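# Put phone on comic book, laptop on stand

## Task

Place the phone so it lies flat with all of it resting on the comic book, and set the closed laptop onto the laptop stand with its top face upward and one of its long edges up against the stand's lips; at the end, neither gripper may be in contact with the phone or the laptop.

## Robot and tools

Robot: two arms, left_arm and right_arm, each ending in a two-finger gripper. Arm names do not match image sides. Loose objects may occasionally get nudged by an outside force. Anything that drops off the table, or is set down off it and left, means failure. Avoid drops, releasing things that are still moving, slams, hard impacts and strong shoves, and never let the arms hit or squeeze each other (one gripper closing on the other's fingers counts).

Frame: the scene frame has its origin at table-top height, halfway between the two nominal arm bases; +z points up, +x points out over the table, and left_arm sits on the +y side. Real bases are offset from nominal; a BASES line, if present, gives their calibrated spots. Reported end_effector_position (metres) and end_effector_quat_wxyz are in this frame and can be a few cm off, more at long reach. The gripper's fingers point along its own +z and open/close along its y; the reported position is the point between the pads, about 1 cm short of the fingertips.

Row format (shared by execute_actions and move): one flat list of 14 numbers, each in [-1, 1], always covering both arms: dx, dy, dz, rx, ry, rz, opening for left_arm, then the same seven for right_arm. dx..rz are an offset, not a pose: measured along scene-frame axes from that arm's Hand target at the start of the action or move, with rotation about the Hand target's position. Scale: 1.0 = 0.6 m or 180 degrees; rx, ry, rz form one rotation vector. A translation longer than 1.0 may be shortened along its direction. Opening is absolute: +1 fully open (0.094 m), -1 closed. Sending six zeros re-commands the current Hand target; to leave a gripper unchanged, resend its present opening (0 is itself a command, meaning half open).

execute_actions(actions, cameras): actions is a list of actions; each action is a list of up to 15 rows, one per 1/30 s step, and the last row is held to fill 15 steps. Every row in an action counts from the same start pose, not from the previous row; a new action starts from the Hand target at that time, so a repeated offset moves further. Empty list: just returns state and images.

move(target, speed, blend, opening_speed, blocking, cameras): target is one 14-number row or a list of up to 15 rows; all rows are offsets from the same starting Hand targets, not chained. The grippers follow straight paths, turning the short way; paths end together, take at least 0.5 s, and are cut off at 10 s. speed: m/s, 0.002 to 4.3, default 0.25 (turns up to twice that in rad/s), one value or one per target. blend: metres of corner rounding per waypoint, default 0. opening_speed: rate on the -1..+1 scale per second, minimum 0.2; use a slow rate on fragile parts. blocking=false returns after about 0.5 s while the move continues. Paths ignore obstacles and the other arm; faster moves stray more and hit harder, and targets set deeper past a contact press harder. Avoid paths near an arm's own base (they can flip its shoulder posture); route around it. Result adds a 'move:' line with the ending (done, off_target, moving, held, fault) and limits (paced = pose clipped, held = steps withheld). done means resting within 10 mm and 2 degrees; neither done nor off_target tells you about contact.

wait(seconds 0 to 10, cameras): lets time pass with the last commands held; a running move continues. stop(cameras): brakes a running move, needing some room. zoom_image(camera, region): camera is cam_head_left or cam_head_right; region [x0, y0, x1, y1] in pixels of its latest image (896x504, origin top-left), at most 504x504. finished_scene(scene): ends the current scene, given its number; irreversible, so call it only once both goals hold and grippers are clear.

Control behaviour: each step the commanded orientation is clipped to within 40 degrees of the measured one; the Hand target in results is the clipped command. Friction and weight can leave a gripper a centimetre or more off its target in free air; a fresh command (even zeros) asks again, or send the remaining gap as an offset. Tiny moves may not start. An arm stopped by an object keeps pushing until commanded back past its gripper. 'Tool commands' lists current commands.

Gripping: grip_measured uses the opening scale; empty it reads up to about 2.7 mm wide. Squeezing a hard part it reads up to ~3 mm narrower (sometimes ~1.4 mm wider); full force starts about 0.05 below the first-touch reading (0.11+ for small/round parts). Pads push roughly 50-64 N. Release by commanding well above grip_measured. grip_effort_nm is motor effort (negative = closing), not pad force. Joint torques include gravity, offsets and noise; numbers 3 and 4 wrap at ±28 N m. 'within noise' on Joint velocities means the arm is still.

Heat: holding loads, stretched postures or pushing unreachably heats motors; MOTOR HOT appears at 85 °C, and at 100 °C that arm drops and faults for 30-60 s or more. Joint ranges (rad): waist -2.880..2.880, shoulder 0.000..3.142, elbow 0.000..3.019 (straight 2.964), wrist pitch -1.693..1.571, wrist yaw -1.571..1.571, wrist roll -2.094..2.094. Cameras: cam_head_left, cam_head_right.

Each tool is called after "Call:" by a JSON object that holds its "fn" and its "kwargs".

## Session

Call:
{"fn": "execute_actions", "kwargs": {"actions": []}}

Scene clock: 0.00 s.
left_arm: end_effector_position=(+0.5762, +0.0326, +0.2203) grip_measured=+1.000 grip_effort_nm=n/a end_effector_quat_wxyz=(+0.373, -0.189, +0.872, +0.255) | right_arm: end_effector_position=(+0.2773, -0.6663, +0.2408) grip_measured=+1.000 grip_effort_nm=n/a end_effector_quat_wxyz=(+0.133, +0.606, +0.784, +0.005)
Joint positions: left_arm=[-0.632 1.766 1.516 -1.115 -0.923 -0.928 0.094] | right_arm=[-0.891 1.408 1.311 -1.216 -0.069 0.44 0.094]
Joint velocities: within noise
Joint torques (N m): no reading
Motor temperatures (°C): left_arm=[23 26 33 24 27 24 27] | right_arm=[27 30 34 25 24 23 25]
Heat: left arm: hottest elbow 33 °C; right arm: hottest elbow 34 °C.
Hand target: left_arm +0.5823, +0.0284, +0.2385; +0.386, -0.198, +0.868, +0.242 | right_arm +0.2820, -0.6720, +0.2484; +0.142, +0.605, +0.783, +0.003
Tool commands: left_gripper/opening=+1.0 right_gripper/opening=+1.0

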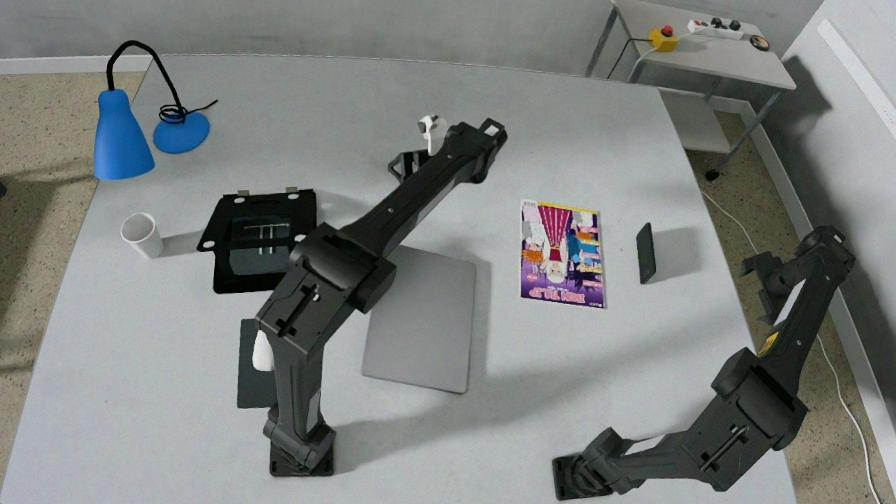

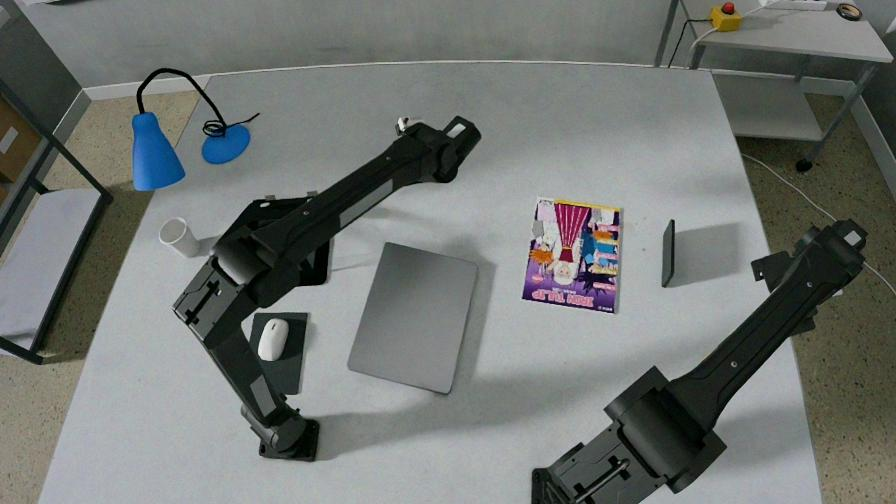

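Call:
{"fn": "move", "kwargs": {"target": [[-0.3,0.32,0.1,0.422,-0.203,-0.689,0.3,0.413,0.162,-0.1,0.0096,0.095,0.339,1],[-0.37,0.303,-0.26,0.422,-0.203,-0.689,0.0,0.413,0.162,-0.18,0.0096,0.095,0.339,1]], "speed": 0.5}}

Call:
{"fn": "zoom_image", "kwargs": {"camera": "cam_head_left", "region": [580, 170, 730, 320]}}

Call:
{"fn": "zoom_image", "kwargs": {"camera": "cam_head_right", "region": [610, 170, 760, 320]}}

Scene clock: 19.67 s.
left_arm: end_effector_position=(+0.3508, +0.2007, +0.0795) grip_measured=+0.003 grip_effort_nm=-0.081 end_effector_quat_wxyz=(+0.657, +0.701, +0.222, +0.167) | right_arm: end_effector_position=(+0.5277, -0.5782, +0.1686) grip_measured=+1.000 grip_effort_nm=-0.012 end_effector_quat_wxyz=(+0.019, +0.128, +0.992, -0.006)
Joint positions: left_arm=[0.397 1.614 0.264 0.786 1.418 2.072 0.047] | right_arm=[-0.455 1.961 1.854 -1.425 0 -0.192 0.094]
Joint velocities: within noise
Joint torques (N m): left_arm=[-0.85 -8.06 5.72 1.77 0.46 0.08] | right_arm=[0.85 -20.95 7.76 0.58 0.1 0.09]
Motor temperatures (°C): left_arm=[23 27 35 24 27 24 27] | right_arm=[27 32 39 25 24 23 25]
Heat: left arm: hottest elbow 35 °C; right arm: hottest elbow 39 °C.
Hand target: left_arm +0.3604, +0.2102, +0.0825; +0.594, +0.774, +0.174, +0.132 | right_arm +0.5298, -0.5748, +0.1405; -0.001, +0.121, +0.993, -0.001
Off the commanded pose: left_arm 0.014 m, 13 deg | right_arm 0.029 m, 2 deg.
joint sent to its limit (left arm) — joint 6 (wrist roll), upper limit. The joint targets are off in orientation, not in position.
move: off_target (left_arm, right_arm); target 2's new opening was sent with left_arm's hand 0.014 m and 13 deg from that target

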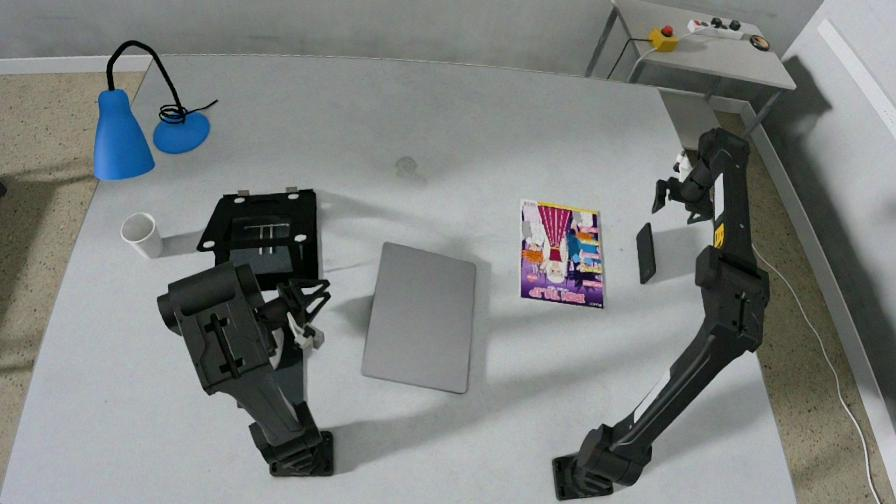

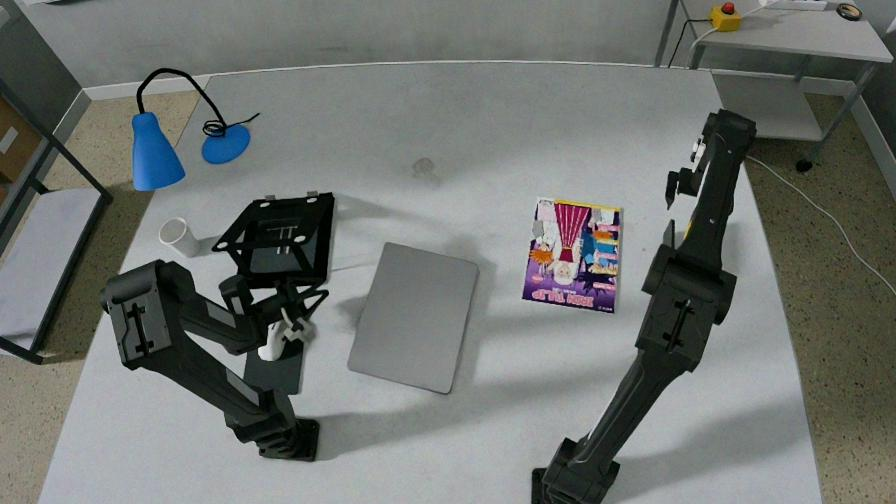

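Scaled by 3.360.

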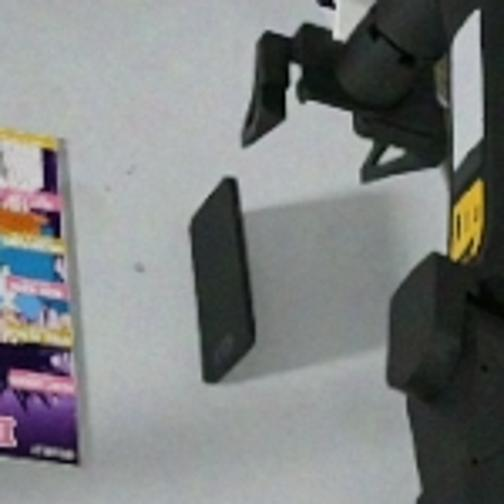

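Scaled by 3.360.

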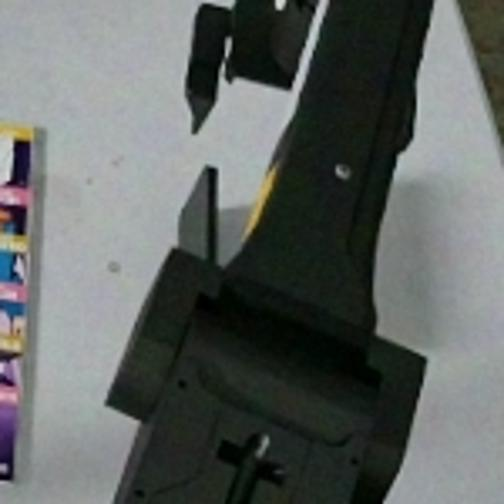

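Call:
{"fn": "move", "kwargs": {"target": [[-0.025,-0.067,-0.088,0,0,0,0,-0.037,0.013,-0.05,0,0,0,1],[-0.042,-0.267,-0.11,0,0,0,0,-0.037,0.013,-0.158,0,0,0,1]], "speed": [0.2,0.08]}}

Call:
{"fn": "zoom_image", "kwargs": {"camera": "cam_head_left", "region": [580, 170, 730, 320]}}

Call:
{"fn": "zoom_image", "kwargs": {"camera": "cam_head_left", "region": [320, 230, 500, 400]}}

Scene clock: 28.90 s.
left_arm: end_effector_position=(+0.3508, +0.0603, +0.0356) grip_measured=+0.002 grip_effort_nm=-0.081 end_effector_quat_wxyz=(+0.603, +0.763, +0.166, +0.163) | right_arm: end_effector_position=(+0.5109, -0.5701, +0.0717) grip_measured=+1.000 grip_effort_nm=-0.012 end_effector_quat_wxyz=(+0.018, +0.127, +0.992, -0.006)
Joint positions: left_arm=[-0.164 1.808 0.236 1.198 0.922 1.924 0.047] | right_arm=[-0.455 1.974 1.613 -1.173 0 -0.195 0.094]
Joint velocities: within noise
Joint torques (N m): left_arm=[-4.89 -6.18 0.34 1.02 -0.23 -0.07] | right_arm=[0.62 -21.13 7.28 0.59 0.09 0.08]
Motor temperatures (°C): left_arm=[23 27 35 24 27 24 27] | right_arm=[27 33 39 25 24 23 25]
Heat: left arm: hottest elbow 35 °C; right arm: hottest elbow 39 °C.
Hand target: left_arm +0.3352, +0.0500, +0.0165; +0.594, +0.774, +0.174, +0.132 | right_arm +0.5077, -0.5671, +0.0456; -0.001, +0.122, +0.993, -0.001
Off the commanded pose: left_arm 0.027 m, 4 deg | right_arm 0.026 m, 2 deg.
move: off_target (left_arm, right_arm)

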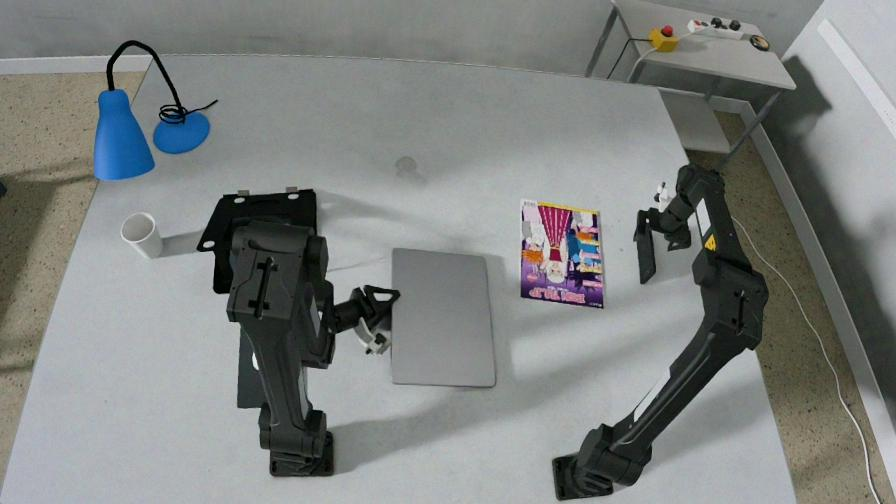

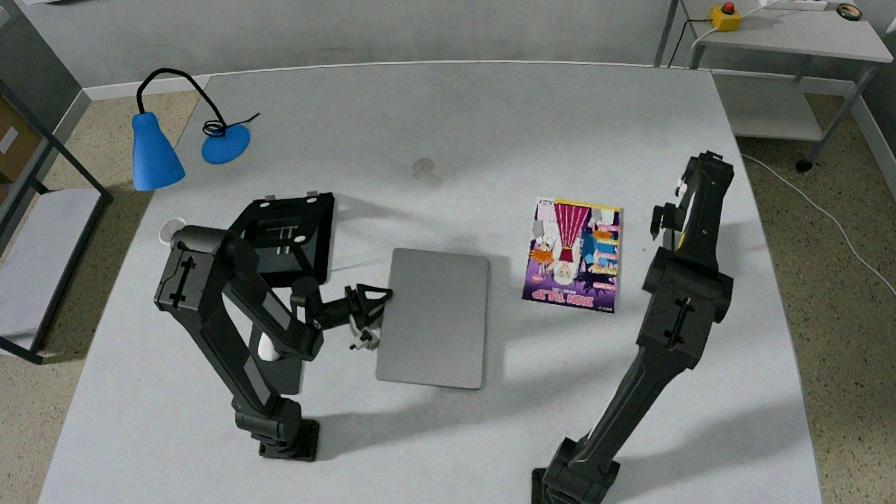

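Scaled by 3.360.

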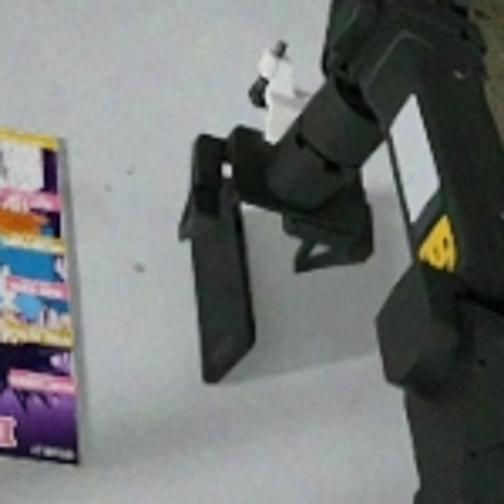

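Scaled by 2.800.

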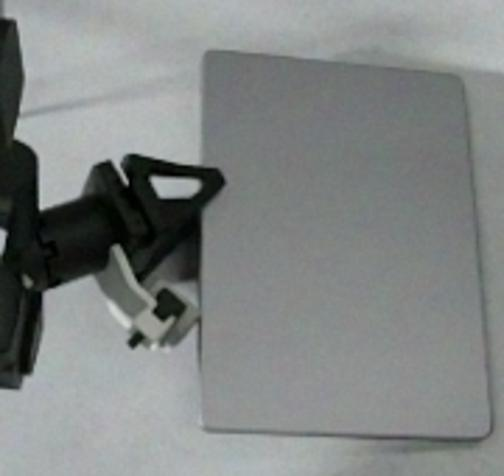

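Call:
{"fn": "move", "kwargs": {"target": [[0.0,0.06,0.01,0,0,0,0,0,0,0,0,0,0,-1],[-0.095,0.06,0.01,0,0,0,0,0,0,0,0,0,0,-1],[-0.095,-0.05,0,0,0,0,0,0,0,0,0,0,0,-1]], "speed": [0.1,0.15,0.08], "opening_speed": 0.7}}

Call:
{"fn": "zoom_image", "kwargs": {"camera": "cam_head_left", "region": [320, 230, 500, 400]}}

Call:
{"fn": "zoom_image", "kwargs": {"camera": "cam_head_left", "region": [580, 170, 730, 320]}}

Scene clock: 38.93 s.
left_arm: end_effector_position=(+0.2849, +0.0292, +0.0355) grip_measured=+0.002 grip_effort_nm=-0.081 end_effector_quat_wxyz=(+0.606, +0.761, +0.171, +0.160) | right_arm: end_effector_position=(+0.5110, -0.5701, +0.0717) grip_measured=-0.848 grip_effort_nm=-1.038 end_effector_quat_wxyz=(+0.018, +0.126, +0.992, -0.006)
Joint positions: left_arm=[-0.376 1.919 0.09 1.537 0.723 1.803 0.047] | right_arm=[-0.455 1.974 1.613 -1.172 0 -0.197 0.007]
Joint velocities: within noise
Joint torques (N m): left_arm=[-3.84 -4.95 0.57 0.64 -0.09 -0.03] | right_arm=[0.62 -20.54 7.28 0.58 0.09 0.1]
Motor temperatures (°C): left_arm=[23 27 35 24 27 24 27] | right_arm=[26 34 39 25 24 23 25]
Heat: left arm: hottest elbow 35 °C; right arm: hottest elbow 39 °C.
Hand target: left_arm +0.2781, +0.0200, +0.0165; +0.594, +0.774, +0.174, +0.132 | right_arm +0.5077, -0.5671, +0.0456; -0.001, +0.121, +0.993, -0.001
Off the commanded pose: left_arm 0.022 m, 4 deg | right_arm 0.026 m, 2 deg.
move: off_target (left_arm, right_arm)

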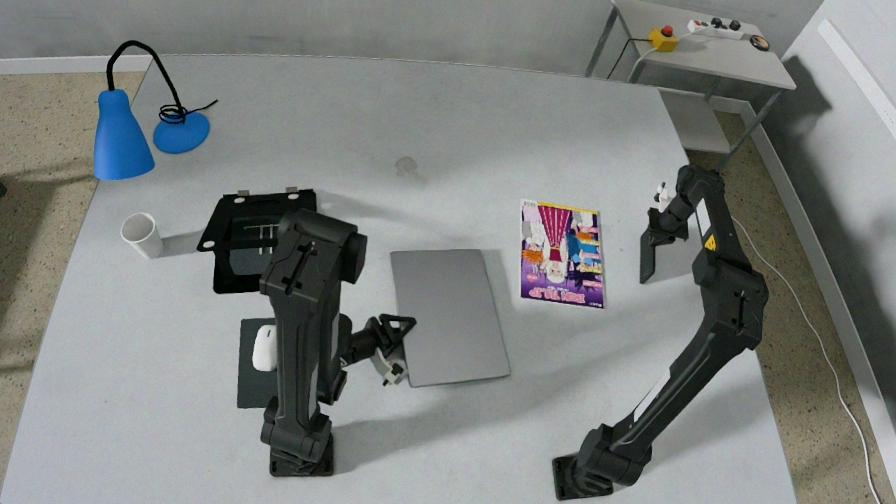

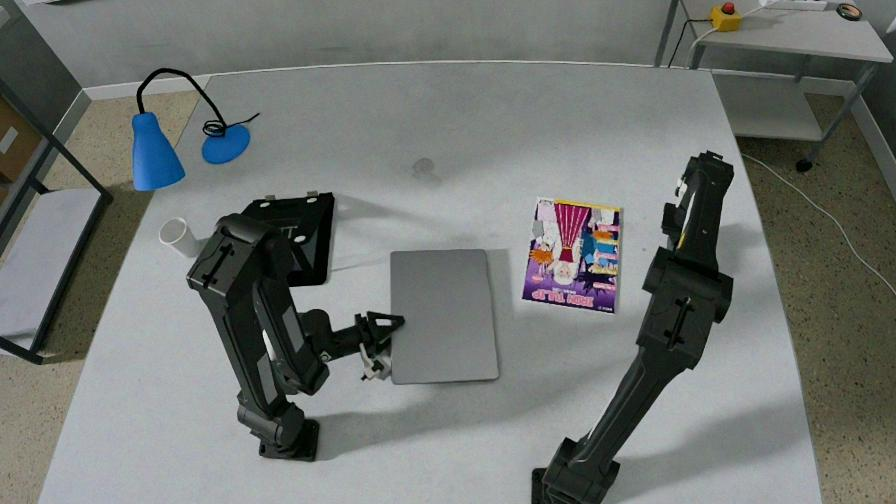

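Scaled by 2.800.

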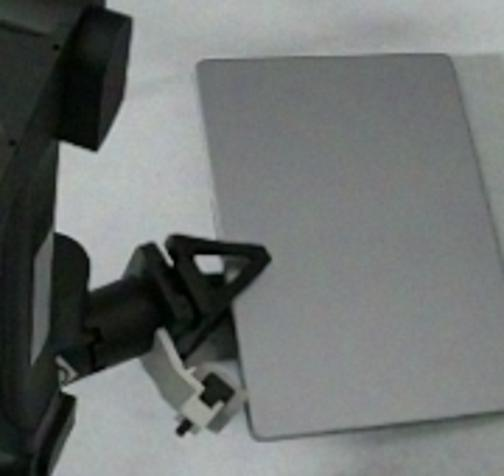

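Scaled by 3.360.

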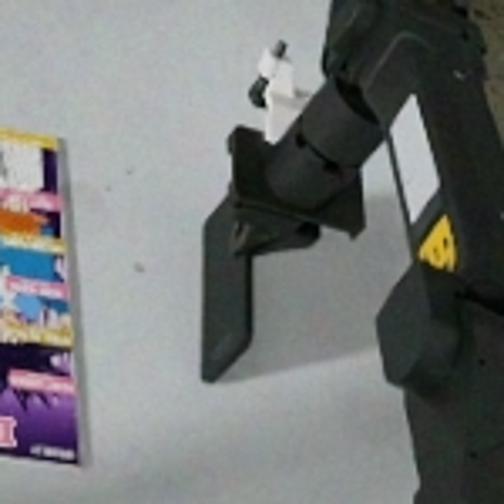

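Call:
{"fn": "move", "kwargs": {"target": [[0,-0.05,0,0,0,0,0,-0.05,0,0.3,0,0,0,-1],[0,-0.05,0,0,0,0,-1,-0.18,0.279,0.35,-0.306,-0.218,0.494,-1],[0,-0.05,0.02,0,0,0,-1,-0.013,0.412,0.09,-0.306,-0.218,0.494,-1]], "speed": [0.3,0.45,0.3], "opening_speed": 0.5}}

Call:
{"fn": "zoom_image", "kwargs": {"camera": "cam_head_left", "region": [480, 150, 660, 330]}}

Call:
{"fn": "zoom_image", "kwargs": {"camera": "cam_head_right", "region": [480, 150, 660, 330]}}

Scene clock: 54.80 s.
left_arm: end_effector_position=(+0.2843, -0.0005, +0.0369) grip_measured=-0.615 grip_effort_nm=-1.009 end_effector_quat_wxyz=(+0.600, +0.765, +0.174, +0.157) | right_arm: end_effector_position=(+0.4785, -0.3238, +0.0786) grip_measured=-0.848 grip_effort_nm=-1.038 end_effector_quat_wxyz=(+0.316, -0.596, +0.648, -0.353)
Joint positions: left_arm=[-0.519 1.865 0.117 1.468 0.583 1.76 0.018] | right_arm=[-0.006 1.504 0.607 0.311 0.08 -1.531 0.007]
Joint velocities: within noise
Joint torques (N m): left_arm=[-4.07 -8.41 1.2 -0.12 0.2 -0.2] | right_arm=[1.03 -12.45 9.48 2.37 0.11 0.27]
Motor temperatures (°C): left_arm=[23 26 34 24 27 24 27] | right_arm=[26 34 39 25 24 23 26]
Heat: left arm: hottest elbow 34 °C; right arm: hottest elbow 39 °C.
Hand target: left_arm +0.2782, -0.0099, +0.0285; +0.594, +0.774, +0.174, +0.132 | right_arm +0.4998, -0.3198, +0.0996; -0.338, +0.585, -0.637, +0.370
Off the commanded pose: left_arm 0.014 m, 3 deg | right_arm 0.030 m, 4 deg.
move: off_target (left_arm, right_arm); target 2's new opening was sent with left_arm's hand 0.023 m and 4 deg from that target

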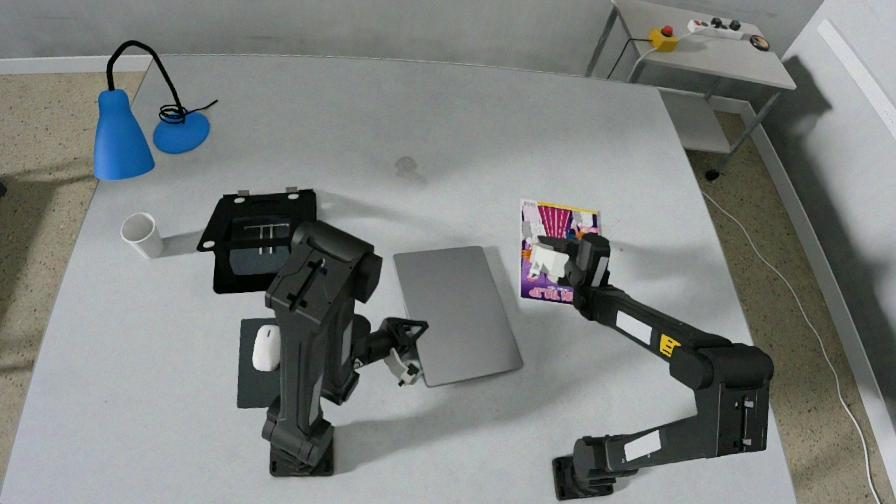

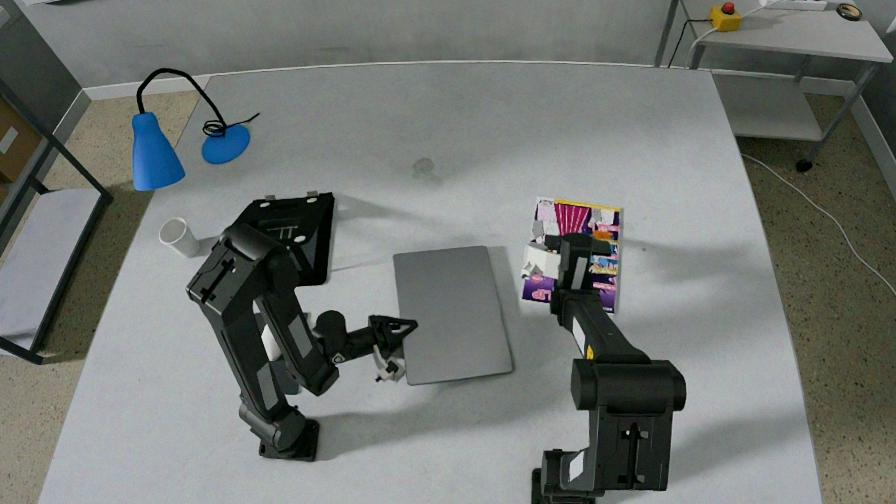

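Scaled by 2.800.

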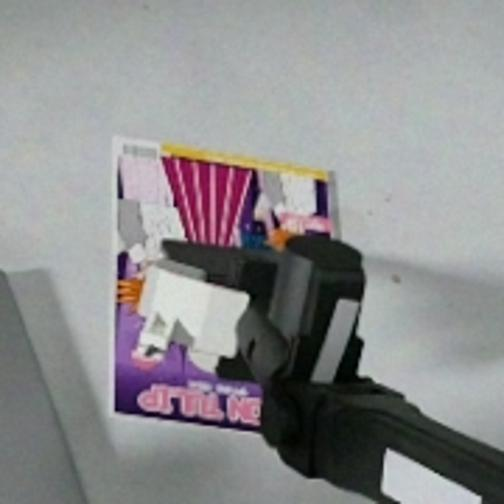

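Scaled by 2.800.

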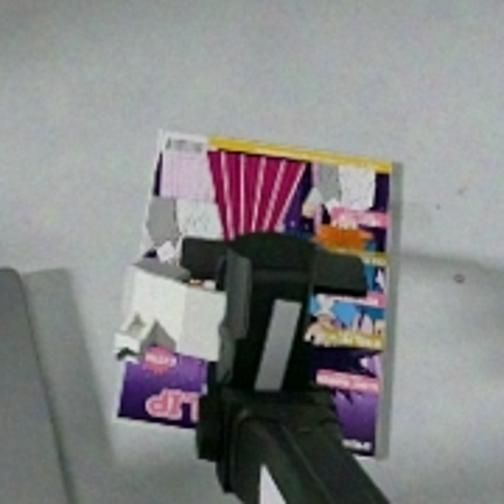

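Call:
{"fn": "move", "kwargs": {"target": [[0,0,0,0,0,0,-1,0.017,0.003,-0.128,0,0,0,-1],[0,0,0,0,0,0,-1,0.008,0.003,-0.114,-0.0046,-0.053,0,-0.98],[0,0,0,0,0,0,-1,0.008,0.003,-0.114,-0.0046,-0.053,0,-0.5]], "speed": 0.12, "opening_speed": 0.25}}

Call:
{"fn": "zoom_image", "kwargs": {"camera": "cam_head_left", "region": [480, 150, 660, 330]}}

Scene clock: 64.60 s.
left_arm: end_effector_position=(+0.2843, -0.0005, +0.0368) grip_measured=-0.615 grip_effort_nm=-1.004 end_effector_quat_wxyz=(+0.600, +0.765, +0.174, +0.157) | right_arm: end_effector_position=(+0.5079, -0.3242, +0.0397) grip_measured=-0.502 grip_effort_nm=0.061 end_effector_quat_wxyz=(+0.387, -0.549, +0.608, -0.424)
Joint positions: left_arm=[-0.519 1.865 0.117 1.468 0.583 1.76 0.018] | right_arm=[-0.002 1.807 0.583 0.874 0.095 -1.532 0.023]
Joint velocities: within noise
Joint torques (N m): left_arm=[-4.13 -8.94 1.28 0.21 0.17 -0.22] | right_arm=[1.26 -13.57 3.79 2.4 0.08 0.17]
Motor temperatures (°C): left_arm=[23 26 33 24 27 24 28] | right_arm=[26 34 39 25 24 23 26]
Heat: left arm: hottest elbow 33 °C; right arm: hottest elbow 39 °C.
Hand target: left_arm +0.2782, -0.0099, +0.0284; +0.594, +0.774, +0.174, +0.132 | right_arm +0.5047, -0.3180, +0.0314; +0.386, -0.555, +0.604, -0.422
Off the commanded pose: left_arm 0.014 m, 3 deg | right_arm 0.011 m, 1 deg.
move: off_target (left_arm, right_arm)

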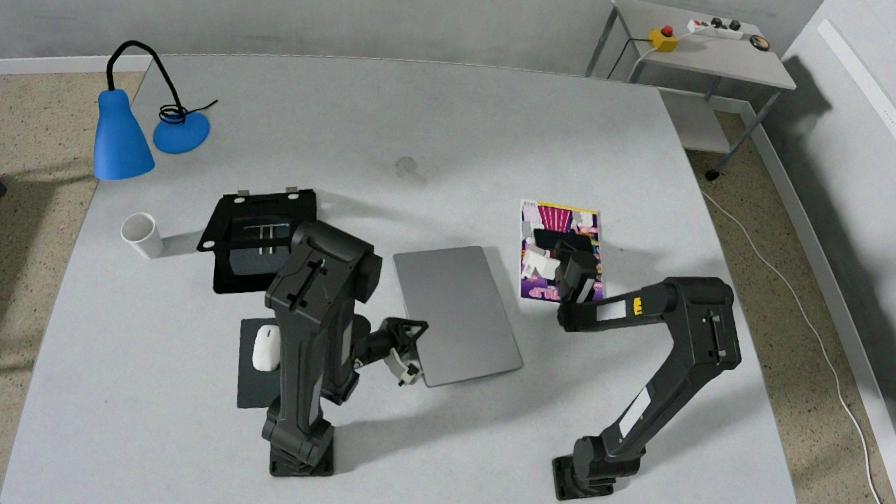

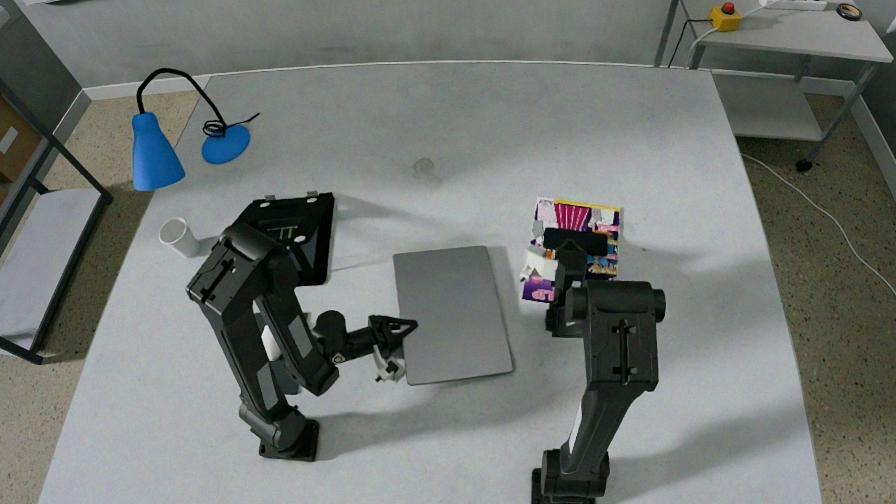

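Scaled by 2.800.

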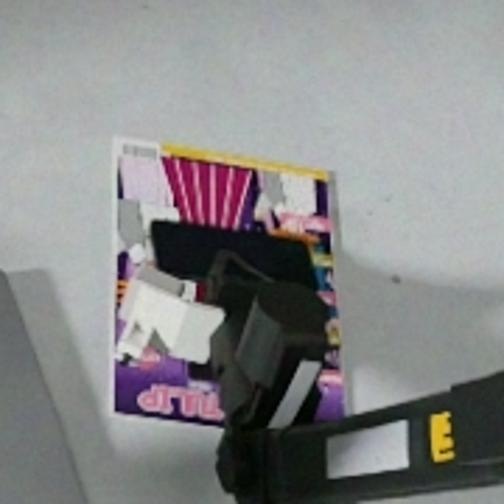

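Call:
{"fn": "move", "kwargs": {"target": [[0.037,0.017,0.103,0,0,0,-1,-0.2,0.017,0.045,0,0,0,-0.5],[0.287,0.017,0.187,0,0,0.11,-1,-0.35,-0.03,0.25,0,0,0,-0.5],[0.603,0.117,0.303,0,0,0.25,-1,-0.4,-0.05,0.2,0,0,0,-0.5]], "speed": [0.12,0.2,0.2], "blend": [0.02,0.03,0]}}

Scene clock: 78.07 s.
left_arm: end_effector_position=(+0.5740, +0.0695, +0.1132) grip_measured=-0.632 grip_effort_nm=-1.004 end_effector_quat_wxyz=(+0.424, +0.716, +0.465, +0.303) | right_arm: end_effector_position=(+0.2699, -0.3451, +0.1592) grip_measured=-0.501 grip_effort_nm=0.056 end_effector_quat_wxyz=(-0.393, +0.554, -0.600, +0.423)
Joint positions: left_arm=[-0.312 1.584 0.752 0.355 0.081 1.656 0.017] | right_arm=[-0.17 0.407 0.138 -0.072 -0.082 -1.597 0.023]
Joint velocities: within noise
Joint torques (N m): left_arm=[-0.44 -16.67 20.6 3.22 0.06 -0.7] | right_arm=[-0.26 -0.73 8.8 1.16 -0.09 0.15]
Motor temperatures (°C): left_arm=[23 26 34 24 27 24 28] | right_arm=[26 34 38 25 24 23 25]
Heat: left arm: hottest elbow 34 °C; right arm: hottest elbow 38 °C.
Hand target: left_arm +0.6399, +0.0601, +0.2103; +0.498, +0.649, +0.457, +0.349 | right_arm +0.2647, -0.3479, +0.1513; -0.386, +0.555, -0.604, +0.422
Off the commanded pose: left_arm 0.118 m, 13 deg | right_arm 0.010 m, 1 deg.
move: off_target (left_arm)

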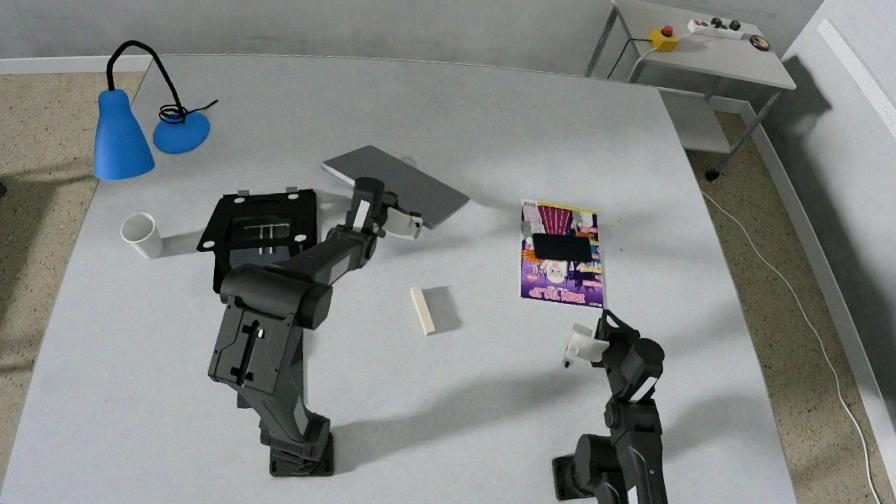

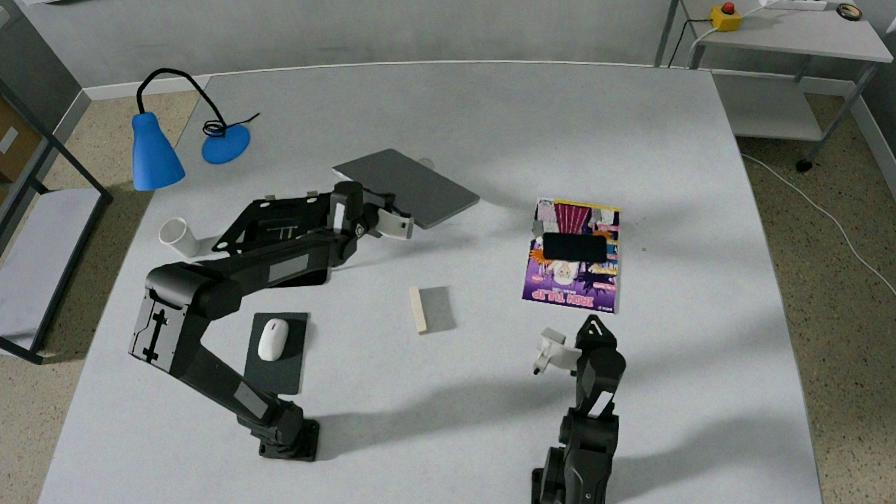

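Call:
{"fn": "move", "kwargs": {"target": [[0.04,0.01,0.357,0,-0.05,0,-1,0,0,0,0,0,0,-0.5],[0.05,0.367,0.367,0,-0.05,0.06,-1,0,0,0,0,0,0,-0.5],[-0.08,0.65,0.377,0,-0.05,0.128,-1,0,0,0,0,0,0,-0.5],[-0.233,0.65,0.357,0,-0.05,0.128,-1,0,0,0,0,0,0,-0.5]], "speed": [0.15,0.25,0.25,0.12], "blend": [0,0.03,0.03,0]}}

Call:
{"fn": "zoom_image", "kwargs": {"camera": "cam_head_left", "region": [100, 120, 370, 320]}}

Call:
{"fn": "zoom_image", "kwargs": {"camera": "cam_head_right", "region": [130, 120, 400, 320]}}

Scene clock: 91.47 s.
left_arm: end_effector_position=(+0.5111, +0.4364, +0.3020) grip_measured=-0.634 grip_effort_nm=-1.009 end_effector_quat_wxyz=(+0.427, +0.543, +0.612, +0.384) | right_arm: end_effector_position=(+0.2698, -0.3451, +0.1593) grip_measured=-0.501 grip_effort_nm=0.056 end_effector_quat_wxyz=(-0.393, +0.554, -0.600, +0.423)
Joint positions: left_arm=[0.516 1.181 0.868 -0.086 0.503 1.659 0.017] | right_arm=[-0.17 0.407 0.138 -0.072 -0.083 -1.597 0.023]
Joint velocities: within noise
Joint torques (N m): left_arm=[0.62 -20.07 17.44 4.59 0.5 -0.05] | right_arm=[-0.32 -0.91 8.8 1.24 -0.09 0.15]
Motor temperatures (°C): left_arm=[23 27 40 24 27 24 29] | right_arm=[26 33 39 25 24 23 25]
Heat: left arm: hottest elbow 40 °C; right arm: hottest elbow 39 °C.
Hand target: left_arm +0.5002, +0.4502, +0.4244; +0.453, +0.515, +0.537, +0.491 | right_arm +0.2647, -0.3479, +0.1512; -0.386, +0.555, -0.604, +0.422
Off the commanded pose: left_arm 0.124 m, 16 deg | right_arm 0.010 m, 1 deg.
move: off_target (left_arm)

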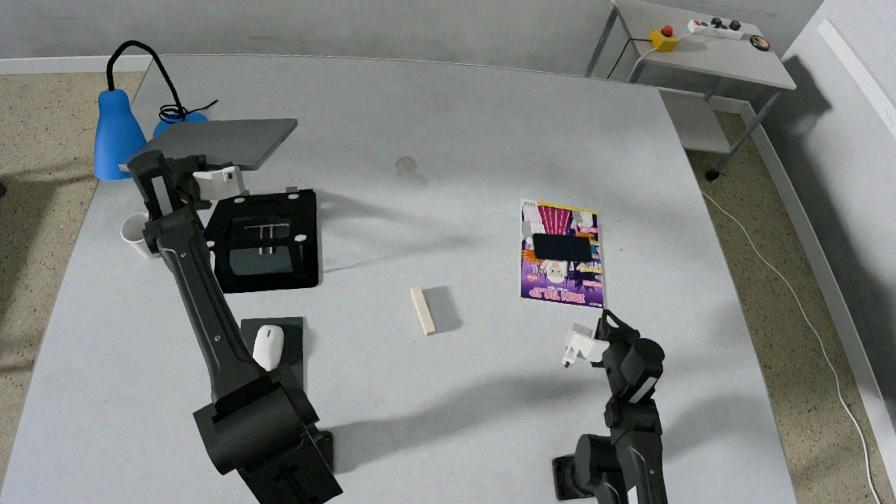

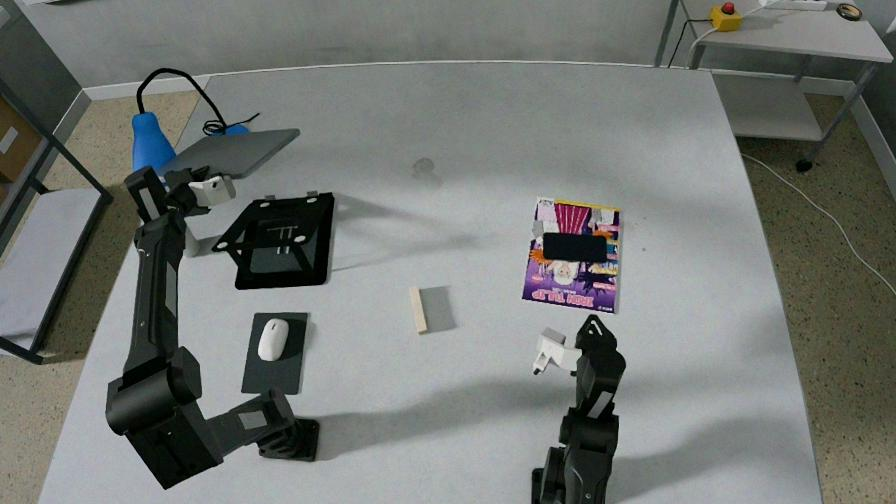

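Scaled by 1.867.

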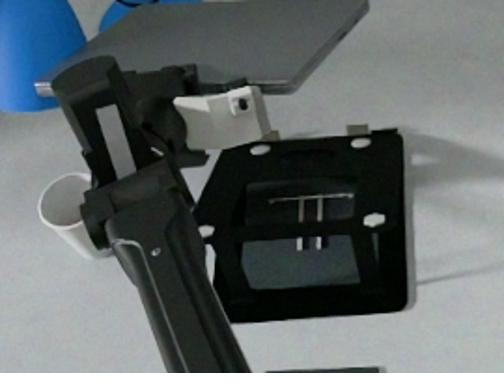

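Scaled by 1.867.

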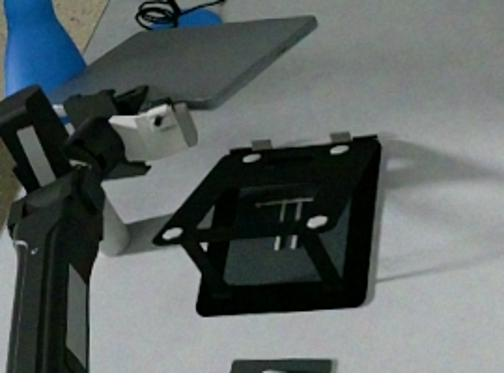

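Call:
{"fn": "move", "kwargs": {"target": [[-0.15,-0.11,-0.03,0,0.03,0.0,-1,0,0,0,0,0,0,-0.5],[-0.16,-0.125,-0.1,0,0.05,0.0,-1,0,0,0,0,0,0,-0.5]], "speed": 0.18}}

Call:
{"fn": "zoom_image", "kwargs": {"camera": "cam_head_left", "region": [130, 150, 330, 300]}}

Call:
{"fn": "zoom_image", "kwargs": {"camera": "cam_head_right", "region": [150, 150, 350, 300]}}

Scene clock: 99.27 s.
left_arm: end_effector_position=(+0.3923, +0.3784, +0.2641) grip_measured=-0.634 grip_effort_nm=-1.004 end_effector_quat_wxyz=(+0.371, +0.561, +0.650, +0.355) | right_arm: end_effector_position=(+0.2698, -0.3451, +0.1593) grip_measured=-0.501 grip_effort_nm=0.056 end_effector_quat_wxyz=(-0.393, +0.554, -0.600, +0.423)
Joint positions: left_arm=[0.519 0.8 0.628 -0.376 0.433 1.726 0.017] | right_arm=[-0.17 0.407 0.138 -0.072 -0.083 -1.597 0.023]
Joint velocities: within noise
Joint torques (N m): left_arm=[-2.37 -11.81 18.81 4.52 0.96 0.06] | right_arm=[-0.32 -0.91 8.8 1.21 -0.09 0.15]
Motor temperatures (°C): left_arm=[23 28 41 25 27 24 29] | right_arm=[26 32 40 25 24 23 25]
Heat: left arm: hottest elbow 41 °C; right arm: hottest elbow 40 °C.
Hand target: left_arm +0.4041, +0.3752, +0.3645; +0.409, +0.552, +0.571, +0.449 | right_arm +0.2647, -0.3479, +0.1512; -0.386, +0.555, -0.604, +0.422
Off the commanded pose: left_arm 0.101 m, 15 deg | right_arm 0.010 m, 1 deg.
move: off_target (left_arm)

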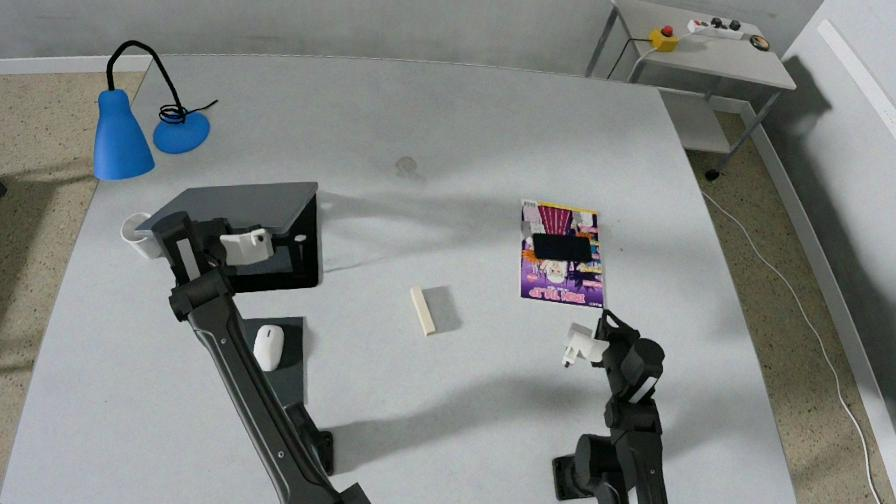

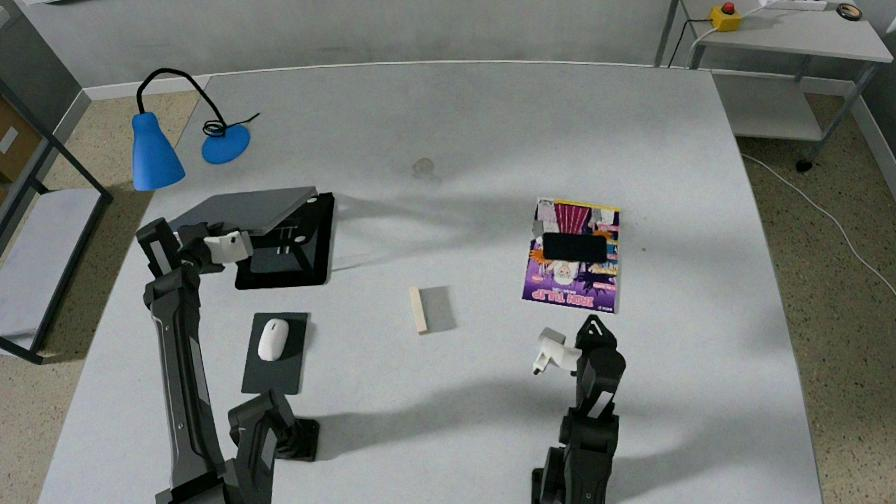

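Scaled by 2.520.

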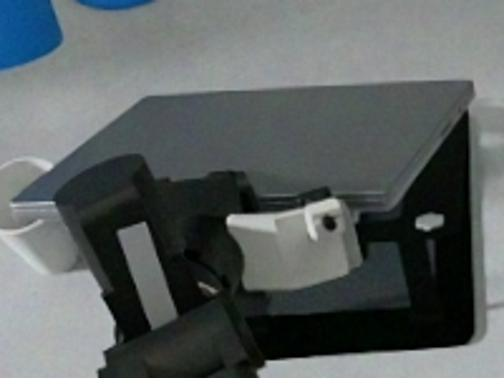

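Scaled by 2.520.

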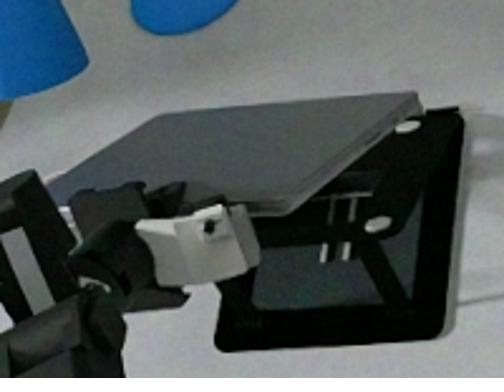

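Call:
{"fn": "move", "kwargs": {"target": [[0.06,0.03,0,0,0,0,-1,0,0,0,0,0,0,-0.5],[0.06,0.03,-0.14,0,0.01,-0.004,-1,0,0,0,0,0,0,-0.5]], "speed": 0.12}}

Call:
{"fn": "zoom_image", "kwargs": {"camera": "cam_head_left", "region": [130, 150, 330, 300]}}

Call:
{"fn": "zoom_image", "kwargs": {"camera": "cam_head_right", "region": [150, 150, 350, 300]}}

Scene clock: 106.33 s.
left_arm: end_effector_position=(+0.4100, +0.3875, +0.1889) grip_measured=-0.634 grip_effort_nm=-1.004 end_effector_quat_wxyz=(+0.359, +0.576, +0.650, +0.341) | right_arm: end_effector_position=(+0.2698, -0.3451, +0.1593) grip_measured=-0.501 grip_effort_nm=0.051 end_effector_quat_wxyz=(-0.393, +0.554, -0.600, +0.423)
Joint positions: left_arm=[0.516 0.97 0.528 -0.154 0.434 1.762 0.017] | right_arm=[-0.17 0.407 0.138 -0.072 -0.083 -1.597 0.023]
Joint velocities: within noise
Joint torques (N m): left_arm=[-2.73 -12.22 16.69 5.96 1.16 -0.16] | right_arm=[-0.32 -0.91 8.81 1.24 -0.09 0.15]
Motor temperatures (°C): left_arm=[23 28 43 25 28 24 29] | right_arm=[26 32 41 25 24 23 25]
Heat: left arm: hottest elbow 43 °C; right arm: hottest elbow 41 °C.
Hand target: left_arm +0.4401, +0.3932, +0.2804; +0.403, +0.563, +0.574, +0.438 | right_arm +0.2647, -0.3479, +0.1512; -0.386, +0.555, -0.604, +0.422
Off the commanded pose: left_arm 0.097 m, 15 deg | right_arm 0.010 m, 1 deg.
move: off_target (left_arm)

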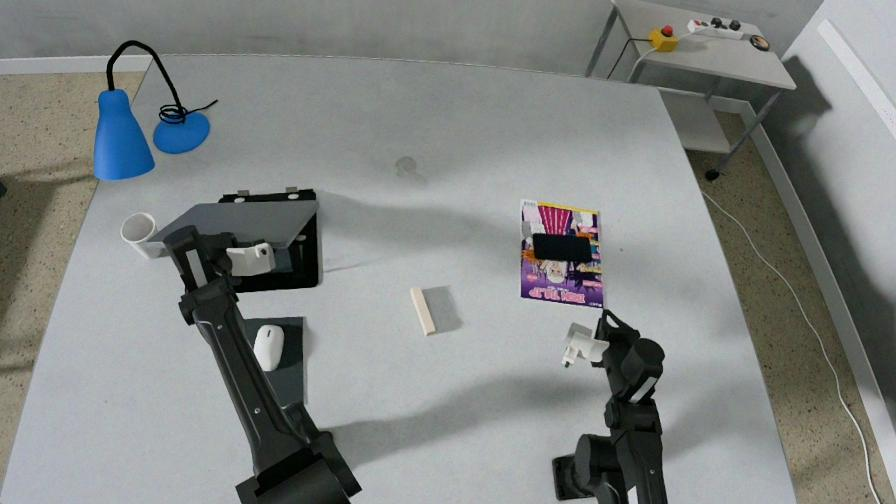

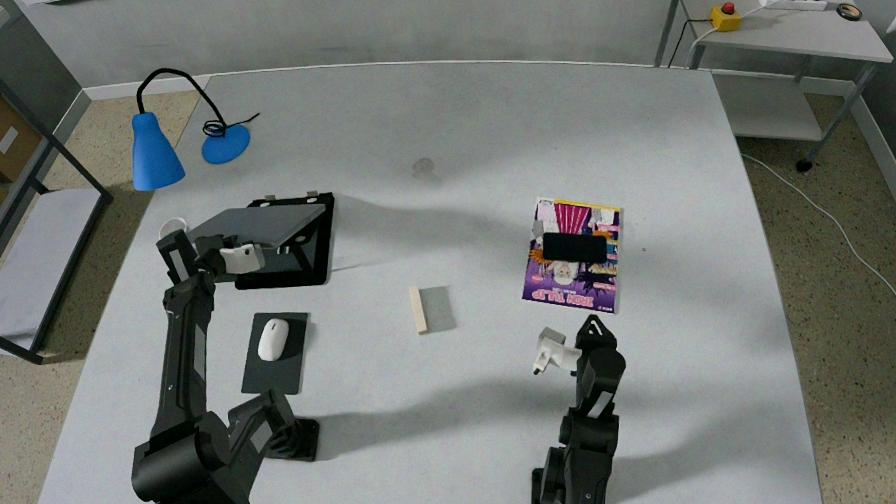

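Scaled by 2.520.

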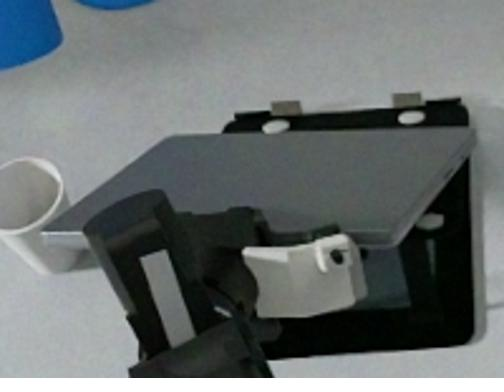

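Scaled by 2.520.

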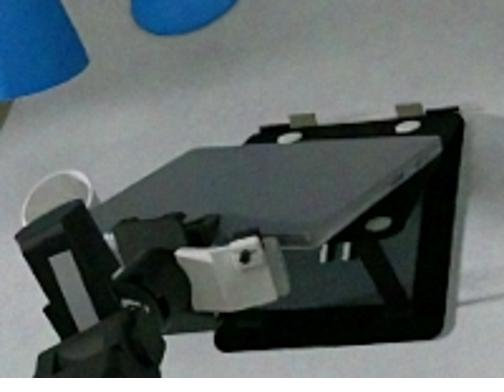

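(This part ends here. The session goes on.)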